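## Task

Put the cartridge marked with a wide blue band into the sealant gun. It must sit all the way forward in the cup of the front ring, with its nozzle poking out through that ring. The plunger rod can be drawn back only while its little thumb plate, just behind the handle, is held pushed toward the front of the gun. The loaded gun must end up resting on the table itself, not leaning on or lying on anything else. Finish by stating that you are done.

## Robot and tools

ROBOT. There are two six-joint arms, left_arm and right_arm, each ending in a two-finger parallel gripper. Each base sits on a tilted plate, and one metal frame behind them carries both plates. For proximity warnings, a plate and its half of the frame count as part of that arm. Calibrated base placements in the scene frame: left_arm (-0.038, +0.263, +0.105) m, quat_wxyz (+0.980, -0.154, +0.127, +0.019); right_arm (-0.001, -0.257, +0.105) m, quat_wxyz (+0.980, +0.152, +0.130, -0.005).

FRAME. Everything uses the scene frame: origin at table-top height halfway between the nominal bases, +x pointing out over the table, +z up, left_arm on the +y side (arm names do not match image sides). Positions are in metres; orientations are quaternions written w, x, y, z. A gripper's fingers extend along its own +z and close along its own y. end_effector_position is the point between the finger pads, about 1 cm short of the tips. Reported hand poses can be a few cm off, more at long reach, and friction or weight can leave a gripper a centimetre or so from its command with no contact.

ROW FORMAT. Every arm command is one row of 16 numbers covering both arms: left x, y, z, qw, qx, qy, qz, opening, then the same eight for the right. x, y, z and the quaternion are an absolute target pose in the scene frame, not an offset. Opening runs from -1 (closed) to +1 (fully open, 0.094 m). To keep an arm still, resend its last reported position and quaternion plus its desired opening in every call; to keep an orientation, repeat one quaternion in every row. A 0 opening is a real command, so resend the present opening to leave a gripper alone.

execute_actions(actions, cameras). actions is a list of actions; each action is a list of up to 15 rows, one per 1/30 s control step, and a shorter list repeats its final row to fill 15 steps (0.5 s per action). An empty list just reports state. An action is rejected for both arms if any target lies over 0.6 m from that gripper's current position along any of its axes; the first action is checked against the last reported state. Each step the controller limits the command to 100 mm and 20 degrees from the measured pose, so one action may fall short; the result's Hand target line shows where each arm is really headed, and you send the remainder next.

move(target, speed, blend, opening_speed, blocking, cameras). target is one 16-number row or a list of up to 15 rows of absolute poses, with no 0.6 m rule. Each gripper travels in a straight line, turning the short way. speed: m/s per arm path, 0.002 to 0.5, default 0.25 (rotation up to twice that in rad/s); one value or one per target. blend: metres by which corners of a list are rounded, default 0 (stop at each). opening_speed: rate of finger change per second on the -1..1 scale, at least 0.2; use a slow value on fragile parts. Openings of the first row start at once; openings of later rows are applied after everything halts at that row. Total path time is capped at 10 s. blocking=false returns after about 0.5 s while motion continues; a new move takes over from the current point. Paths ignore obstacles and the other arm, lag and can overshoot speed when an arm is stretched out, and should not sweep near an arm's own base. The result adds a move: line giving the outcome (done, off_target, moving, held, fault) and any limits (paced = commands clipped, held = steps withheld).

wait(seconds 0 to 10) lets time pass holding the last command. stop brakes a running move. zoom_image(camera, region [x0, y0, x1, y1] in pixels, at most 504 by 504) enlarges part of a camera's latest image. read_manual(section "licences") only returns licence text. finished_scene(scene 1 or 2) ends the current scene irreversibly; calls after it in the same reply act on the next scene.

CAMERAS, each 896x504: cam_head_left, cam_head_right, cam_high, cam_low, cam_left_wrist, cam_right_wrist.

RESULTS. grip_measured gives finger opening on the command scale; empty it reads up to about 1.6 mm wide, and on a firmly squeezed hard part up to about 0.064 narrower than the part. Commanding about 0.05 under the touch reading (0.11 for small or round items) reaches the full squeeze of roughly 50 to 64 N per pad. To release, command well above grip_measured. Joint torques include gravity, carry per-arm offsets and noise, and joints 1 to 3 flip sign beyond ±28 N m. Joint velocities showing within noise means the arm is still. Tool commands lists current gripper commands.

AVOID. Anything falling or being left off the table fails the task. The clearance check does not stop gripper-to-gripper contact. Occasional disturbances may tug a held part. Motors heat when holding loads, reaching far or straining: MOTOR HOT appears at 75 °C, at 90 °C that arm folds and idles for the rest of the scene, at 100 °C it collapses.

Each tool is called after "Request:" as a command line: name --argument value for each argument, lists and objects as JSON in quotes; but a table of rows of numbers goes row by row, as --pt "numbers of a row", without its own name.

## Session

Request:
execute_actions --actions '[]'

Scene clock: 0.00 s.
left_arm: end_effector_position=(+0.2940, +0.2678, +0.2384) grip_measured=+1.000 end_effector_quat_wxyz=(+0.410, +0.453, +0.791, +0.024) | right_arm: end_effector_position=(+0.1816, -0.1525, +0.2639) grip_measured=+1.000 end_effector_quat_wxyz=(+0.500, -0.387, +0.696, +0.340)
Joint positions: left_arm=[-0.215 0.796 0.693 -0.477 -0.007 1.05 0.094] | right_arm=[0.386 0.16 0.343 -0.663 -0.538 -0.574 0.094]
Joint velocities: within noise
Joint torques (N m): no reading
Motor temperatures (°C): left_arm=[21 23 23 20 20 20 19] | right_arm=[21 27 26 21 20 22 22]
Heat: left arm: 23 °C; right arm: 27 °C.
Hand target: left_arm +0.2931, +0.2664, +0.2411; +0.414, +0.453, +0.789, +0.020 | right_arm +0.1810, -0.1528, +0.2687; +0.505, -0.388, +0.691, +0.342
Tool commands: left_gripper/opening=+1.0 right_gripper/opening=+1.0

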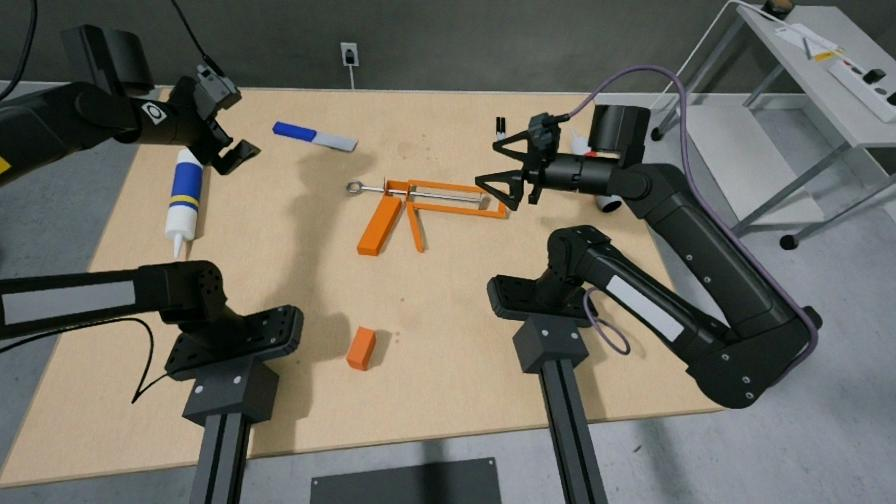

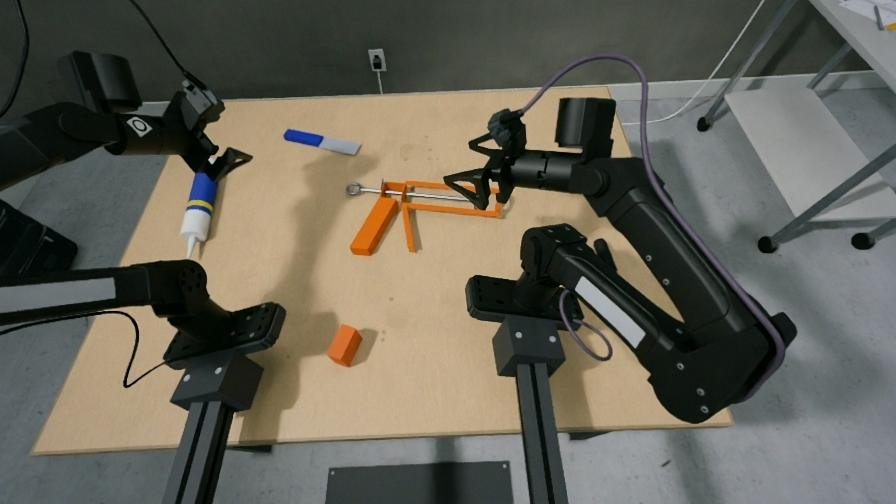

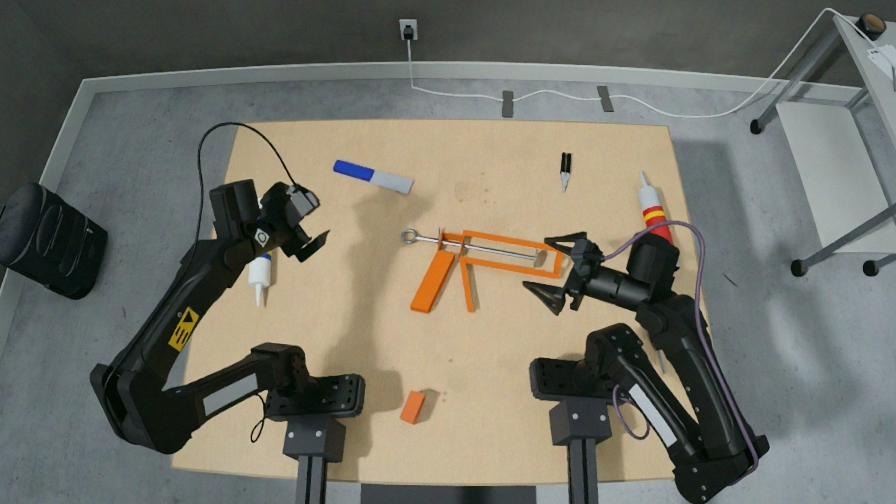

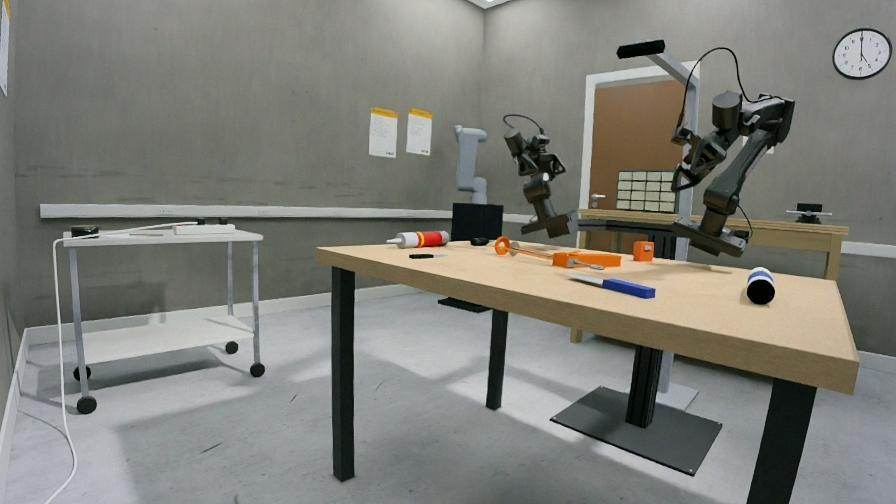

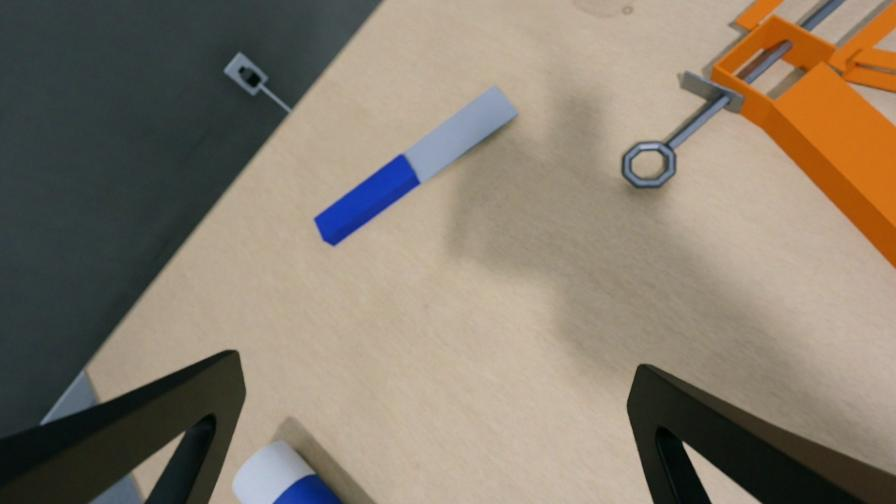

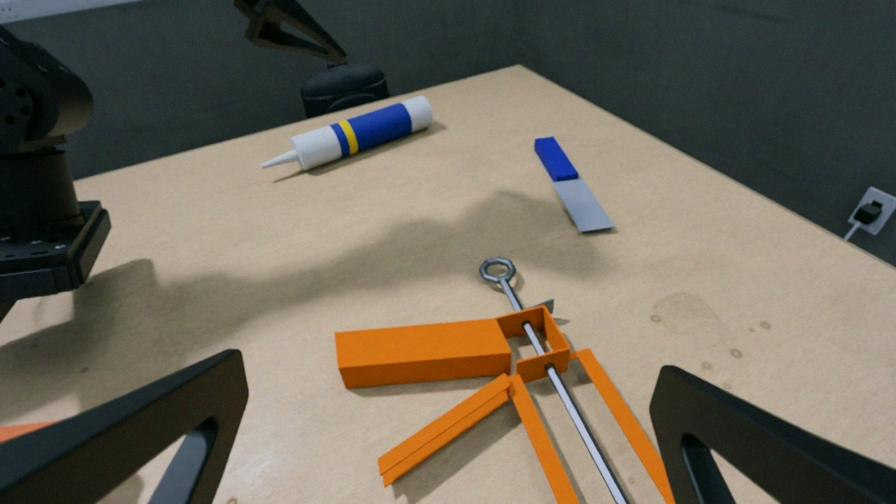

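Request:
zoom_image --camera "cam_high" --region '[380, 200, 600, 330]'

Request:
zoom_image --camera "cam_head_left" --region '[330, 150, 550, 270]'

Request:
zoom_image --camera "cam_right_wrist" --region '[300, 230, 700, 504]'

Request:
zoom_image --camera "cam_low" --region '[380, 200, 800, 340]'

Scaled by 2.291 from the camera's 896x504 image, which has a finer 1280x720 frame.

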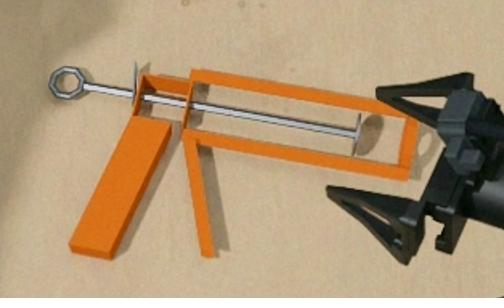

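Scaled by 2.291 from the camera's 896x504 image, which has a finer 1280x720 frame.

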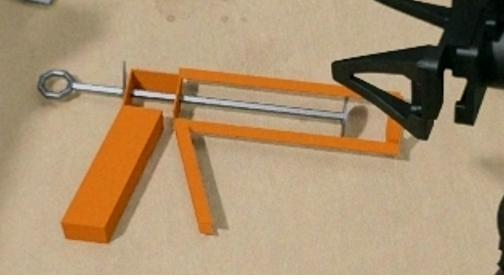

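Scaled by 1.260 from the camera's 896x504 image, which has a finer 1280x720 frame.

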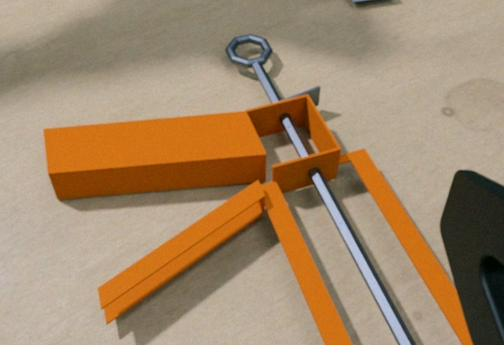

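Scaled by 1.200 from the camera's 896x504 image, which has a finer 1280x720 frame.

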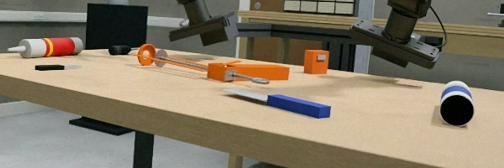

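Request:
move --target '[0.30, 0.10, 0.30, 0, 0, 1, 0, 1, 0.22, -0.33, 0.30, 0, 0, 1, 0, 1]' --speed 0.25

Scene clock: 65.33 s.
left_arm: end_effector_position=(+0.3029, +0.1081, +0.2978) grip_measured=+1.000 end_effector_quat_wxyz=(+0.050, -0.004, +0.998, -0.042) | right_arm: end_effector_position=(+0.2199, -0.3289, +0.2915) grip_measured=+1.000 end_effector_quat_wxyz=(+0.095, +0.000, +0.994, +0.056)
Joint positions: left_arm=[-0.89 1.88 1.946 -1.571 -0.414 -0.82 0.094] | right_arm=[0.317 0.909 1.28 -1.555 0.307 0.201 0.094]
Joint velocities: within noise
Joint torques (N m): left_arm=[-5.53 -6.46 7.13 0.32 0.09 -0.1] | right_arm=[-0.09 -1.06 8.55 0.49 -0.2 -0.08]
Motor temperatures (°C): left_arm=[22 23 27 24 21 20 19] | right_arm=[21 27 29 25 21 22 22]
Heat: left arm: 27 °C; right arm: 29 °C.
Hand target: left_arm +0.2997, +0.1001, +0.2995; +0.047, +0.001, +0.998, -0.044 | right_arm +0.2204, -0.3302, +0.2989; +0.103, +0.000, +0.993, +0.063
Off the commanded pose: left_arm 0.009 m, 8 deg | right_arm 0.009 m, 13 deg.
joint sent to its limit (left arm) — joint 4 (wrist pitch), lower limit. The joint targets are off in orientation, not in position.
joint sent to its limit (right arm) — joint 4 (wrist pitch), lower limit. The joint targets are off in orientation, not in position.
move: off_target (left_arm, right_arm)

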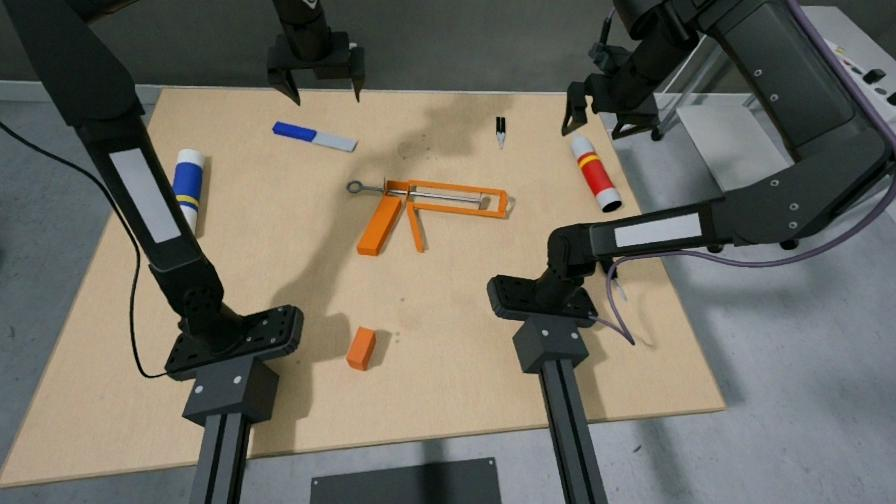

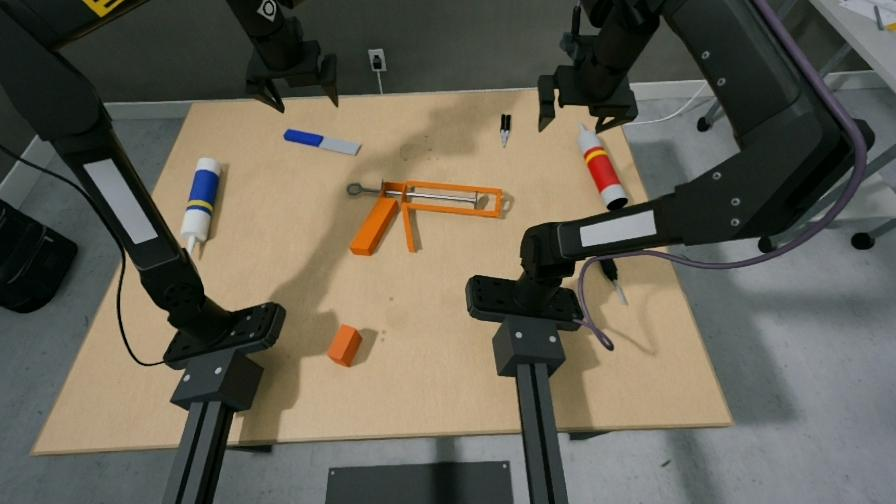

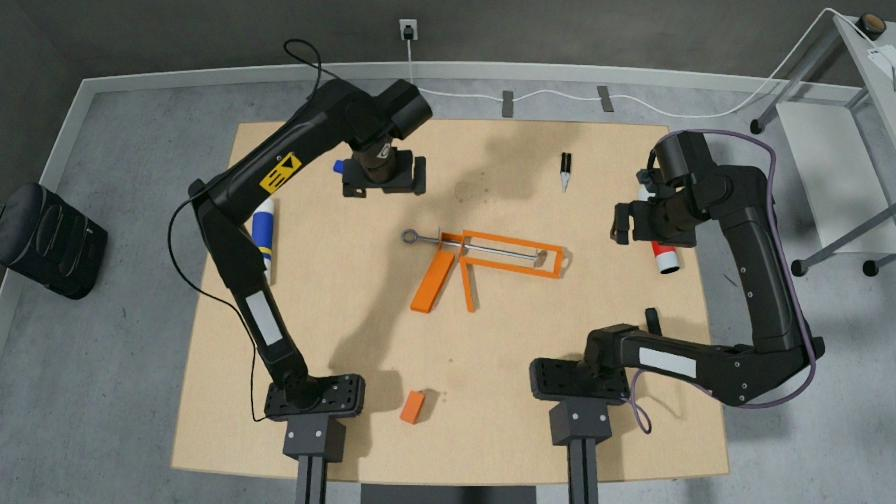

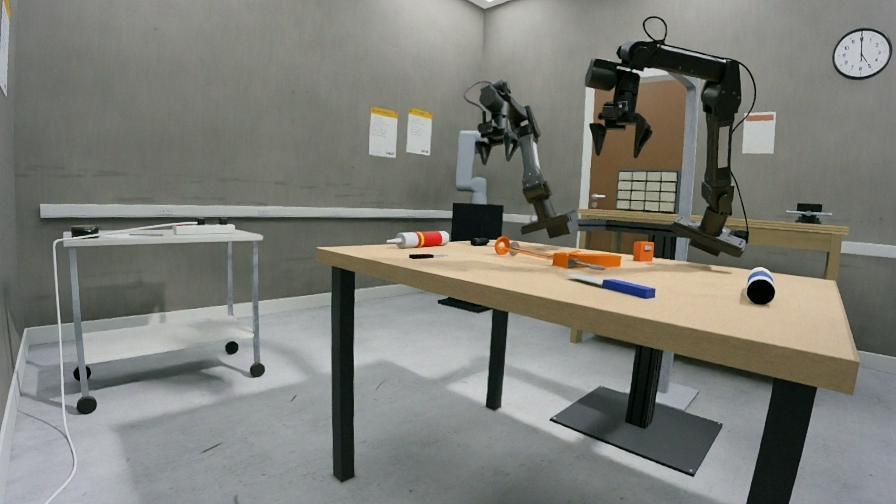

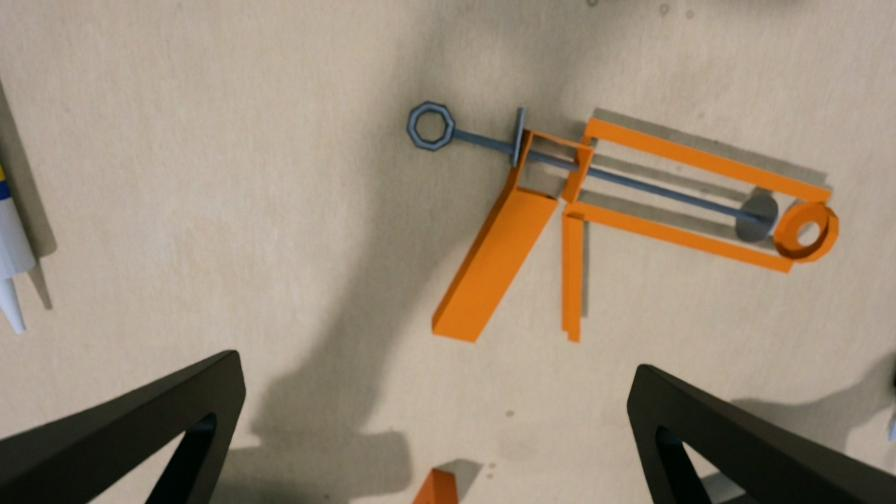

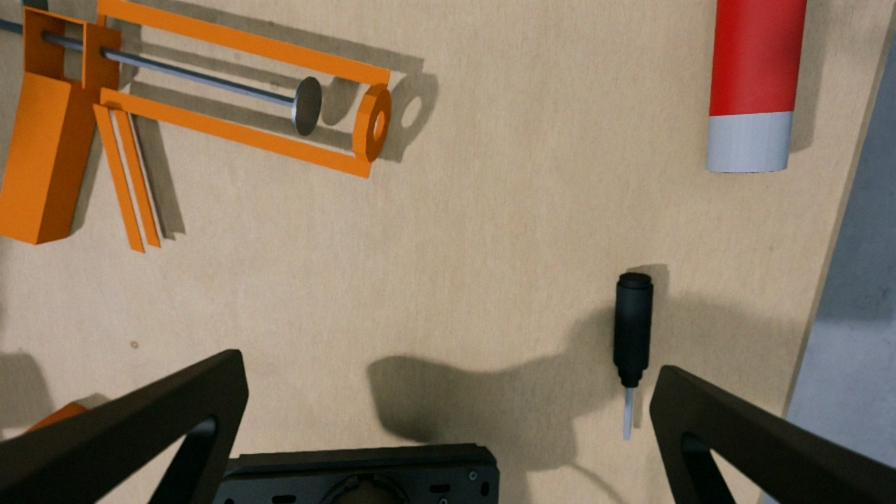

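Request:
zoom_image --camera "cam_left_wrist" --region '[390, 80, 640, 350]'

Request:
zoom_image --camera "cam_left_wrist" --region '[560, 80, 860, 300]'

Request:
zoom_image --camera "cam_right_wrist" --region '[0, 0, 450, 260]'

Scaled by 1.867 from the camera's 896x504 image, which has a finer 1280x720 frame.

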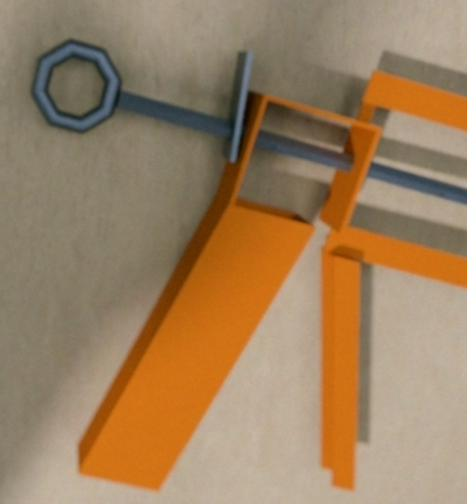

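Scaled by 1.680 from the camera's 896x504 image, which has a finer 1280x720 frame.

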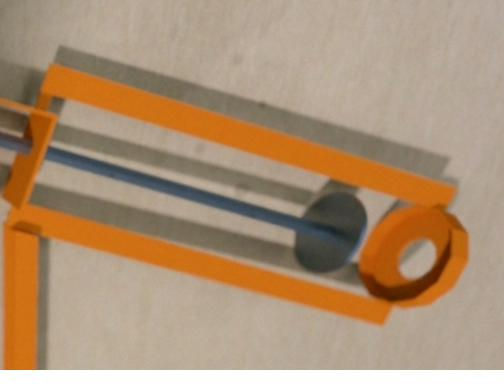

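Scaled by 1.120 from the camera's 896x504 image, which has a finer 1280x720 frame.

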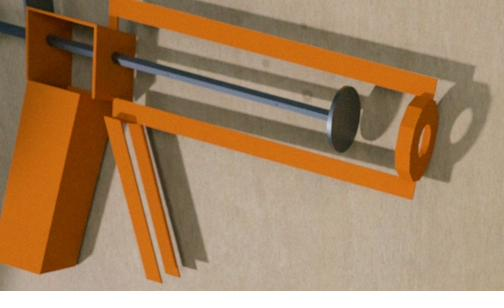

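Request:
move --target '[0.26, 0.36, 0.28, 0, 0, 1, 0, 1, 0.32, -0.01, 0.20, 0, 0.1063, 0.9943, 0, 1]' --speed 0.25

Scene clock: 137.20 s.
left_arm: end_effector_position=(+0.2665, +0.3590, +0.2788) grip_measured=+1.000 end_effector_quat_wxyz=(+0.015, -0.003, +1.000, +0.002) | right_arm: end_effector_position=(+0.3216, -0.0166, +0.1934) grip_measured=+1.000 end_effector_quat_wxyz=(-0.001, +0.108, +0.994, -0.006)
Joint positions: left_arm=[-0.189 1.353 1.6 -1.578 -0.355 -0.109 0.094] | right_arm=[0.913 2.163 1.869 -1.375 0.399 1.141 0.094]
Joint velocities: within noise
Joint torques (N m): left_arm=[-0.95 -7.71 4.3 0.22 0.12 0.11] | right_arm=[4.94 -7.68 8.81 0.05 -0.07 0.12]
Motor temperatures (°C): left_arm=[23 24 26 21 20 20 19] | right_arm=[21 27 30 23 21 22 22]
Heat: left arm: 26 °C; right arm: 30 °C.
Hand target: left_arm +0.2602, +0.3600, +0.2794; +0.012, +0.000, +1.000, -0.002 | right_arm +0.3199, -0.0101, +0.1999; +0.000, +0.106, +0.994, +0.000
Off the commanded pose: left_arm 0.007 m, 2 deg | right_arm 0.009 m, 1 deg.
joint sent to its limit (left arm) — joint 4 (wrist pitch), lower limit. The joint targets still meet the commanded pose.
move: done

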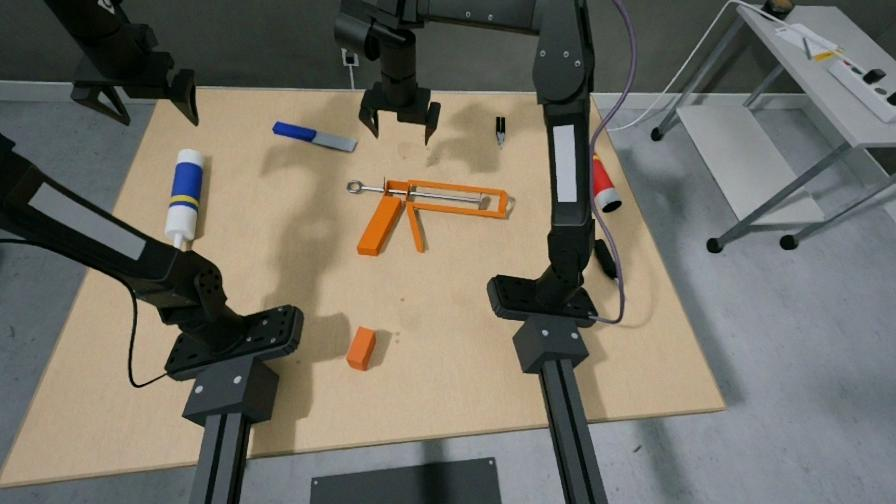

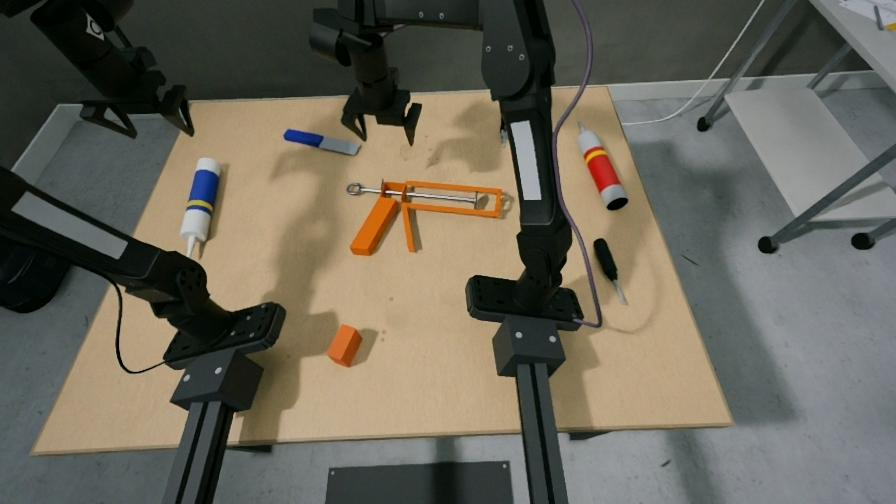

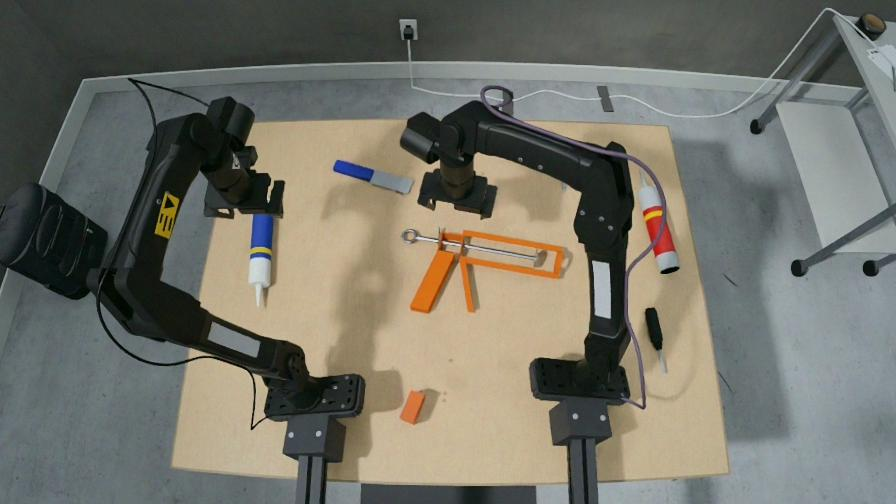

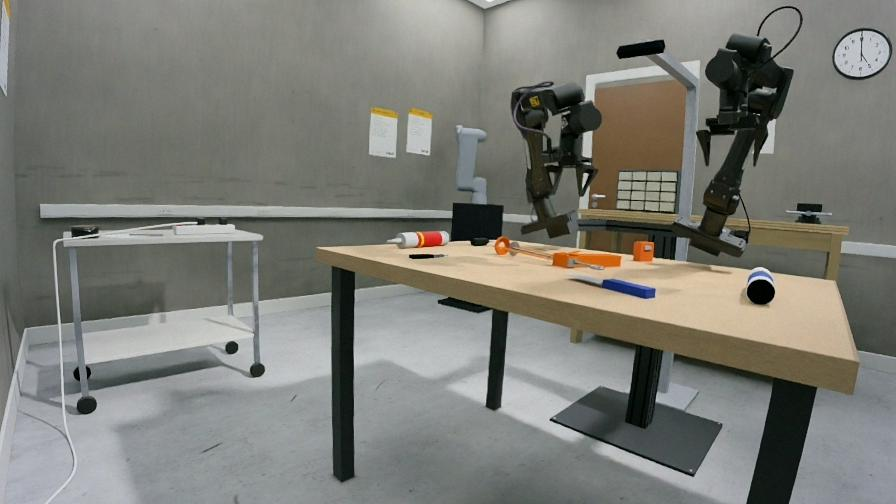

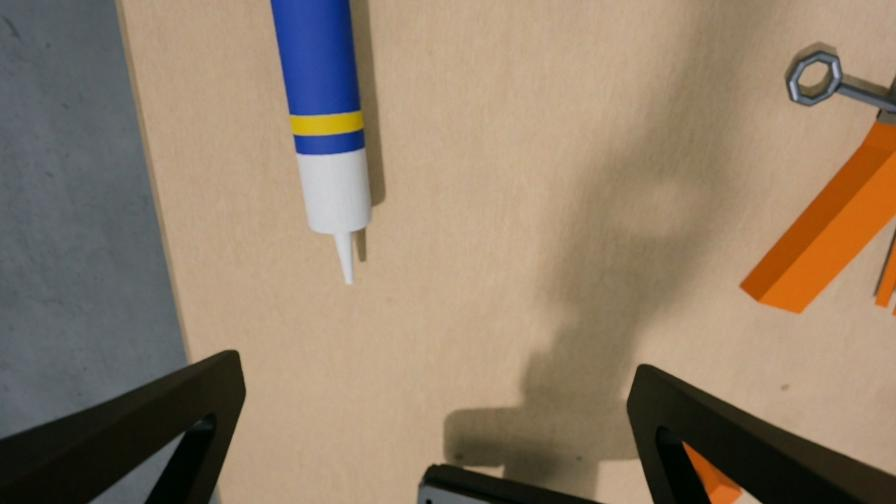

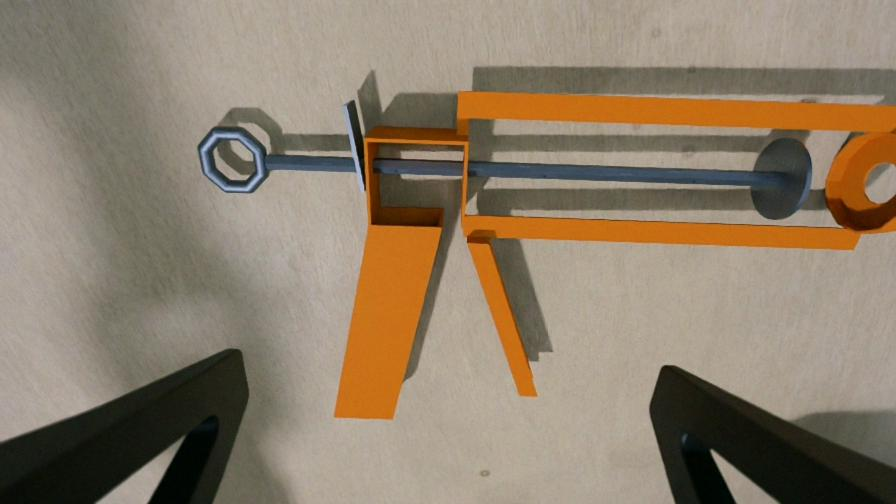

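Request:
zoom_image --camera "cam_right_wrist" --region '[180, 60, 580, 290]'

Request:
zoom_image --camera "cam_right_wrist" --region '[650, 60, 896, 290]'

Scaled by 1.260 from the camera's 896x504 image, which has a finer 1280x720 frame.

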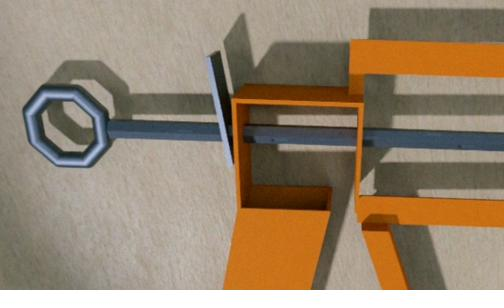

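Scaled by 2.049 from the camera's 896x504 image, which has a finer 1280x720 frame.

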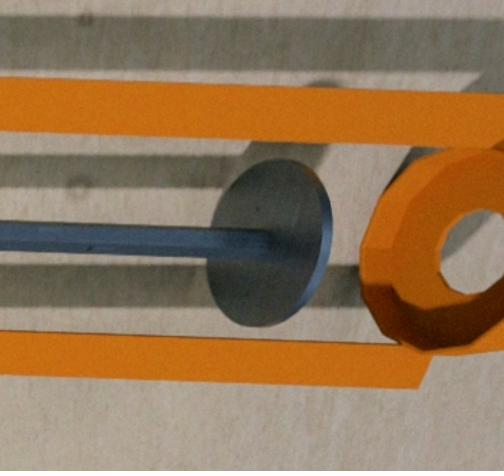

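Request:
move --target '[0.36, 0.38, 0.25, 0, 0, 1, 0, 1, 0.32, 0.0, 0.12, 0, 0.1063, 0.9943, 0, 1]' --speed 0.25 --cameras '["cam_left_wrist","cam_right_wrist","cam_high"]'

Scene clock: 210.23 s.
left_arm: end_effector_position=(+0.3574, +0.3797, +0.2507) grip_measured=+1.000 end_effector_quat_wxyz=(+0.003, -0.004, +1.000, +0.005) | right_arm: end_effector_position=(+0.3229, -0.0020, +0.1237) grip_measured=+1.000 end_effector_quat_wxyz=(+0.001, +0.113, +0.994, +0.001)
Joint positions: left_arm=[-0.061 1.713 1.959 -1.557 -0.327 0.014 0.094] | right_arm=[0.865 2.221 1.691 -1.104 0.399 1.093 0.094]
Joint velocities: within noise
Joint torques (N m): left_arm=[-2 -8.49 7.27 0.16 0.13 0.15] | right_arm=[4.15 -8.34 4.81 0.36 -0.02 -0.06]
Motor temperatures (°C): left_arm=[22 25 25 21 20 20 19] | right_arm=[23 31 30 22 21 22 22]
Heat: left arm: 25 °C; right arm: 31 °C.
Hand target: left_arm +0.3600, +0.3800, +0.2499; +0.000, +0.000, +1.000, +0.000 | right_arm +0.3200, -0.0001, +0.1200; +0.000, +0.106, +0.994, +0.000
Off the commanded pose: left_arm 0.003 m, 1 deg | right_arm 0.005 m, 1 deg.
move: done
Images, in order (width x height): cam_high 896x504, cam_left_wrist 896x504, cam_right_wrist 896x504.

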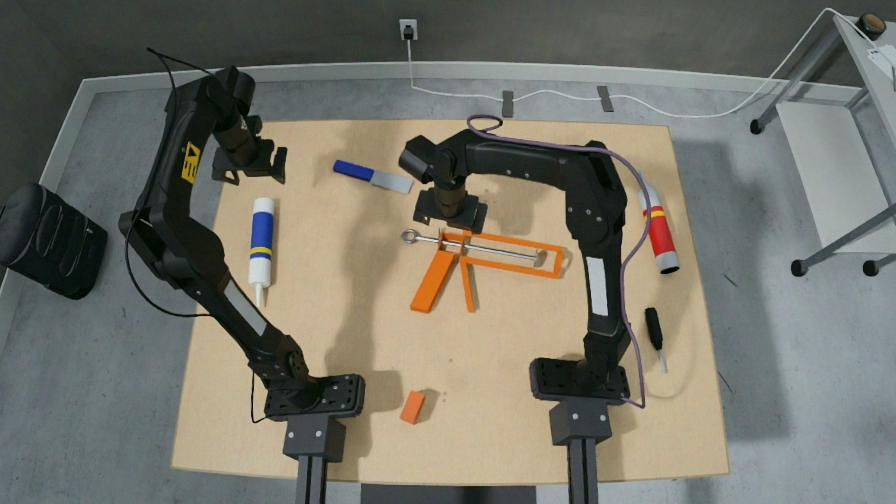

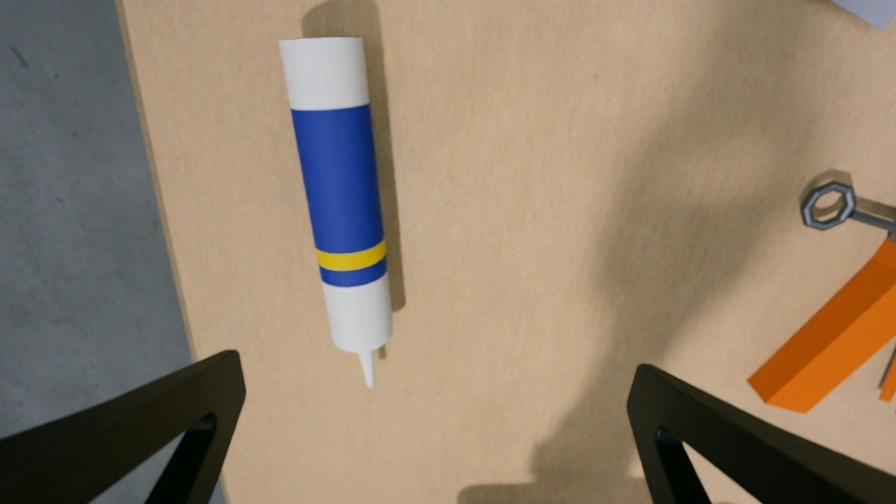

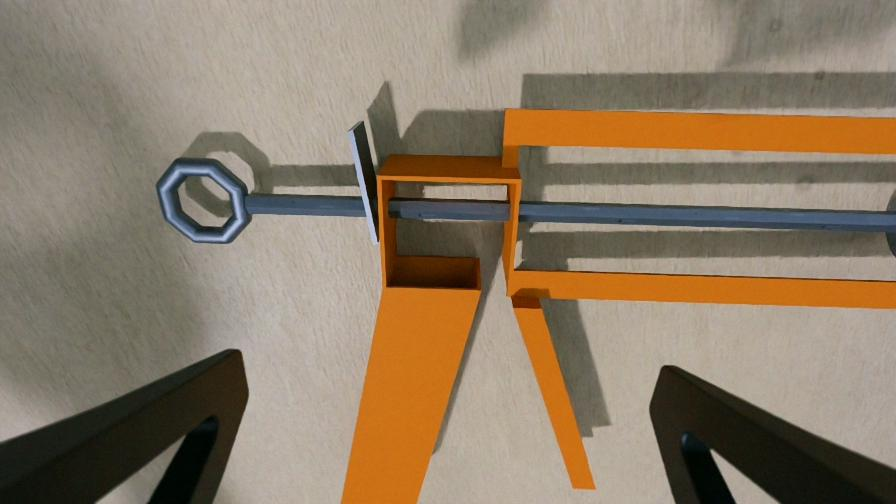

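Request:
move --target '[0.36, 0.38, 0.25, 0, 0, 1, 0, 1, 0.27, -0.20, 0.14, 0, 0.1063, 0.9943, 0, 1]' --speed 0.25 --cameras '["cam_right_wrist","cam_high"]'

Request:
zoom_image --camera "cam_right_wrist" --region '[250, 50, 600, 300]'

Scene clock: 235.17 s.
left_arm: end_effector_position=(+0.3571, +0.3797, +0.2507) grip_measured=+1.000 end_effector_quat_wxyz=(+0.003, -0.003, +1.000, +0.005) | right_arm: end_effector_position=(+0.2731, -0.1985, +0.1401) grip_measured=+1.000 end_effector_quat_wxyz=(-0.001, +0.111, +0.994, -0.001)
Joint positions: left_arm=[-0.061 1.713 1.959 -1.558 -0.327 0.014 0.094] | right_arm=[0.557 1.504 1.009 -1.013 0.398 0.756 0.094]
Joint velocities: within noise
Joint torques (N m): left_arm=[-2.02 -8.49 7.28 0.15 0.12 0.11] | right_arm=[2.02 -5.65 4.22 0.26 -0.01 -0.04]
Motor temperatures (°C): left_arm=[22 27 26 21 20 20 19] | right_arm=[23 31 29 22 21 22 22]
Heat: left arm: 27 °C; right arm: 31 °C.
Hand target: left_arm +0.3599, +0.3800, +0.2499; +0.000, +0.000, +1.000, +0.000 | right_arm +0.2701, -0.1999, +0.1400; +0.000, +0.106, +0.994, +0.000
Off the commanded pose: left_arm 0.003 m, 1 deg | right_arm 0.003 m, 1 deg.
move: done
Images, in order (width x height): cam_high 896x504, cam_right_wrist 896x504.

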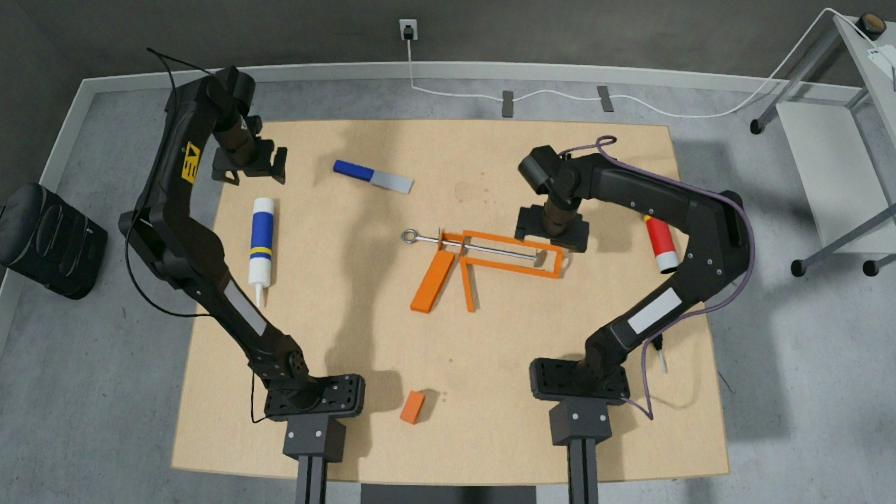

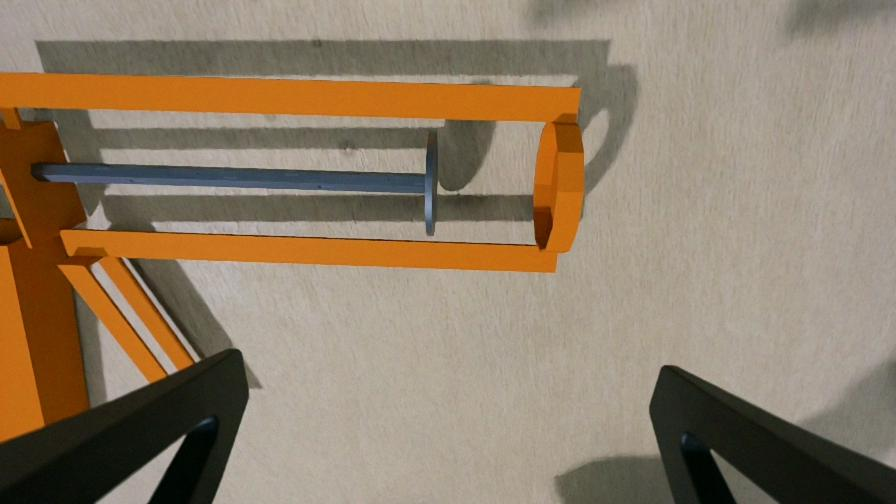

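Scaled by 1.440 from the camera's 896x504 image, which has a finer 1280x720 frame.

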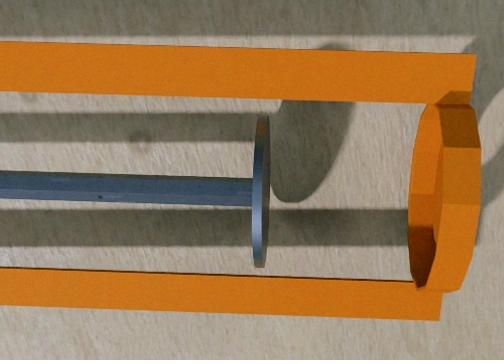

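Request:
zoom_image --camera "cam_high" --region '[230, 190, 300, 310]'

Request:
zoom_image --camera "cam_high" --region '[395, 215, 595, 325]'

Scaled by 4.200 from the camera's 896x504 image, which has a finer 1280x720 frame.

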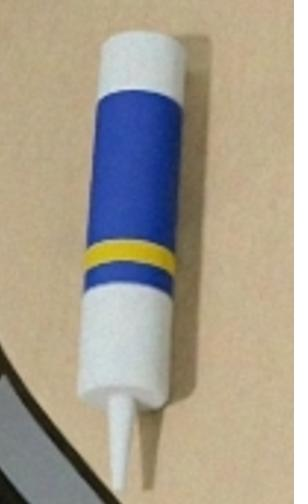

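Scaled by 2.520 from the camera's 896x504 image, which has a finer 1280x720 frame.

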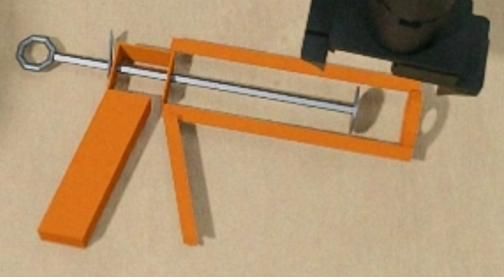

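Request:
move --target '[0.36, 0.38, 0.25, 0, 0, 1, 0, 1, 0.335, 0.06, 0.12, 0, 0.1063, 0.9943, 0, 1]' --cameras '["cam_right_wrist"]'

Request:
zoom_image --camera "cam_right_wrist" --region '[350, 80, 700, 320]'

Scene clock: 330.63 s.
left_arm: end_effector_position=(+0.3571, +0.3797, +0.2507) grip_measured=+1.000 end_effector_quat_wxyz=(+0.003, -0.003, +1.000, +0.005) | right_arm: end_effector_position=(+0.3378, +0.0531, +0.1182) grip_measured=+1.000 end_effector_quat_wxyz=(+0.001, +0.109, +0.994, -0.001)
Joint positions: left_arm=[-0.061 1.713 1.959 -1.558 -0.327 0.015 0.094] | right_arm=[0.909 2.468 2.05 -1.237 0.397 1.133 0.094]
Joint velocities: within noise
Joint torques (N m): left_arm=[-2.02 -8.51 7.3 0.15 0.12 0.12] | right_arm=[5.35 -8.7 8.91 0.07 -0.05 0.12]
Motor temperatures (°C): left_arm=[22 28 26 20 20 20 19] | right_arm=[22 31 27 22 20 22 22]
Heat: left arm: 28 °C; right arm: 31 °C.
Hand target: left_arm +0.3599, +0.3800, +0.2499; +0.000, +0.000, +1.000, +0.000 | right_arm +0.3348, +0.0599, +0.1200; +0.000, +0.106, +0.994, +0.000
Off the commanded pose: left_arm 0.003 m, 1 deg | right_arm 0.008 m, 0 deg.
move: done
Images, in order (width x height): cam_right_wrist 896x504.

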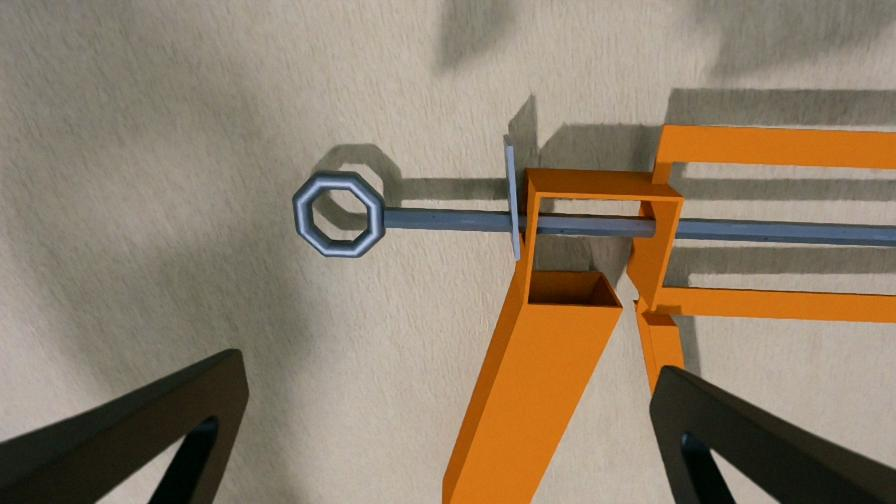

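Scaled by 1.440 from the camera's 896x504 image, which has a finer 1280x720 frame.

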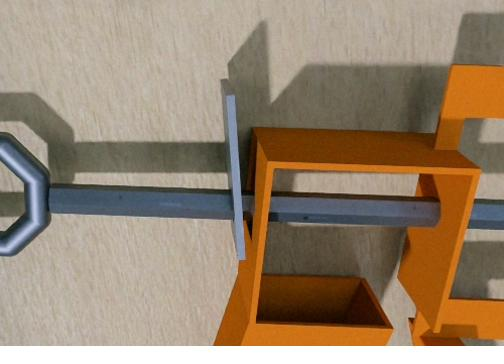

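Request:
move --target '[0.36, 0.38, 0.25, 0, 0, 1, 0, 1, 0.350, -0.002, 0.08, 0, 0.1063, 0.9943, 0, 1]' --cameras '["cam_right_wrist","cam_head_left","cam_low"]'

Scene clock: 379.07 s.
left_arm: end_effector_position=(+0.3571, +0.3797, +0.2507) grip_measured=+1.000 end_effector_quat_wxyz=(+0.003, -0.003, +1.000, +0.005) | right_arm: end_effector_position=(+0.3498, -0.0047, +0.0692) grip_measured=+1.000 end_effector_quat_wxyz=(-0.012, +0.113, +0.994, -0.010)
Joint positions: left_arm=[-0.061 1.713 1.959 -1.558 -0.327 0.015 0.094] | right_arm=[0.766 2.354 1.743 -1.017 0.397 0.999 0.094]
Joint velocities: within noise
Joint torques (N m): left_arm=[-2 -8.49 7.28 0.15 0.12 0.12] | right_arm=[5.3 -12.18 3.82 0.26 0.04 -0.06]
Motor temperatures (°C): left_arm=[22 28 27 20 20 20 19] | right_arm=[23 32 31 22 20 22 22]
Heat: left arm: 28 °C; right arm: 32 °C.
Hand target: left_arm +0.3599, +0.3800, +0.2499; +0.000, +0.000, +1.000, +0.000 | right_arm +0.3500, -0.0021, +0.0798; +0.000, +0.106, +0.994, +0.000
Off the commanded pose: left_arm 0.003 m, 1 deg | right_arm 0.011 m, 2 deg.
move: off_target (right_arm)
Images, in order (width x height): cam_head_left 896x504, cam_low 896x504, cam_right_wrist 896x504.

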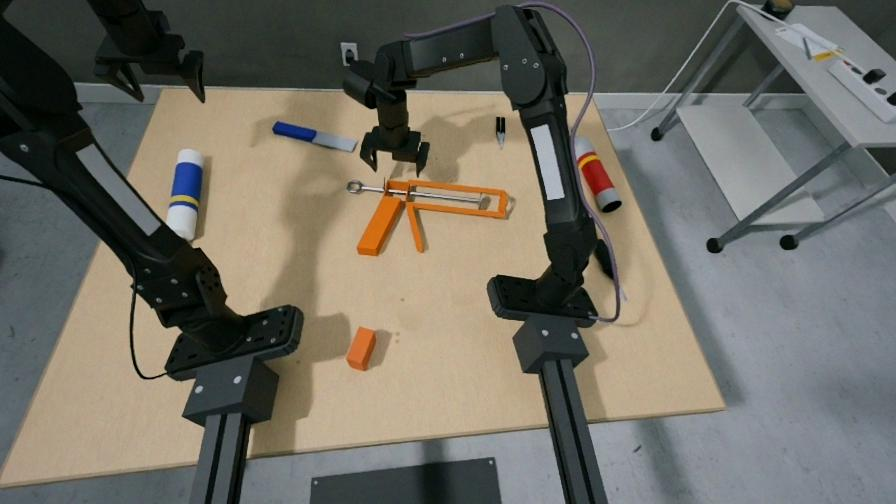

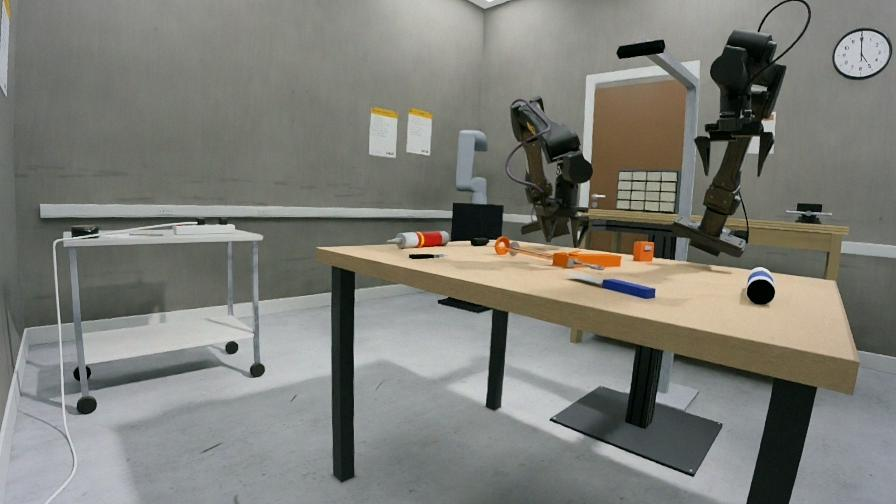

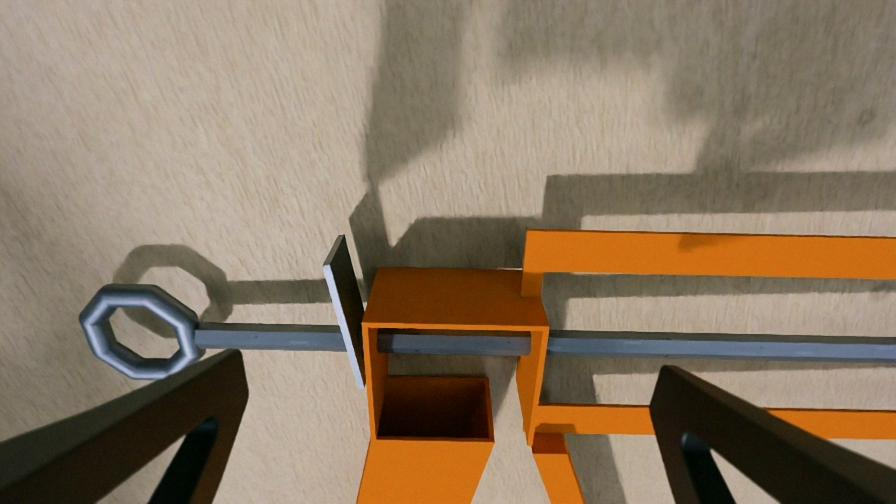

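Request:
move --pt "0.36 0.38 0.25 0 0 1 0 1 0.356 0.0 0.062 0 0.1063 0.9943 0 0.6" --speed 0.1 --cameras '["cam_right_wrist"]'

Scene clock: 396.73 s.
left_arm: end_effector_position=(+0.3571, +0.3796, +0.2507) grip_measured=+1.000 end_effector_quat_wxyz=(+0.003, -0.003, +1.000, +0.004) | right_arm: end_effector_position=(+0.3588, -0.0001, +0.0678) grip_measured=+0.602 end_effector_quat_wxyz=(+0.000, +0.113, +0.994, +0.004)
Joint positions: left_arm=[-0.061 1.713 1.959 -1.558 -0.326 0.015 0.094] | right_arm=[0.759 2.354 1.743 -0.973 0.397 0.975 0.075]
Joint velocities: within noise
Joint torques (N m): left_arm=[-2.02 -8.5 7.28 0.15 0.12 0.11] | right_arm=[4.23 -8.98 4.48 0.41 0.04 -0.01]
Motor temperatures (°C): left_arm=[22 28 27 20 20 20 19] | right_arm=[24 35 28 22 20 22 22]
Heat: left arm: 28 °C; right arm: 35 °C.
Hand target: left_arm +0.3599, +0.3800, +0.2499; +0.000, +0.000, +1.000, +0.000 | right_arm +0.3560, -0.0001, +0.0621; +0.000, +0.106, +0.994, +0.000
Off the commanded pose: left_arm 0.003 m, 1 deg | right_arm 0.006 m, 1 deg.
move: done
Images, in order (width x height): cam_right_wrist 896x504.

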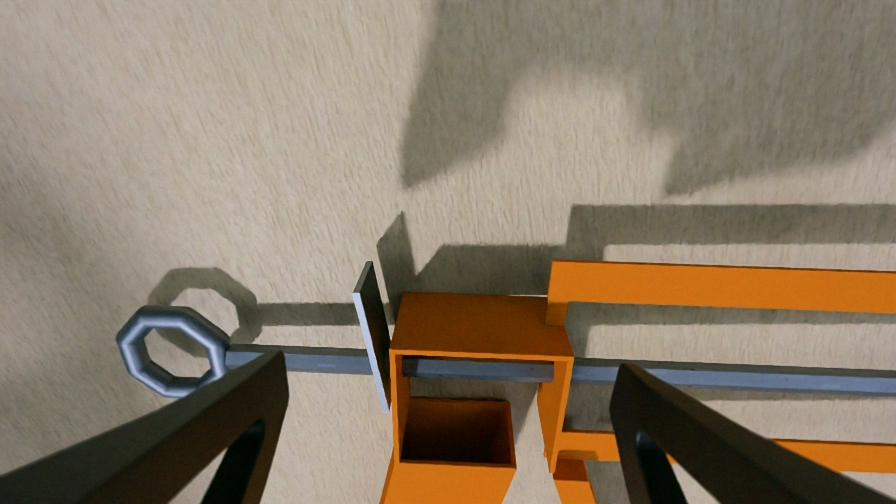

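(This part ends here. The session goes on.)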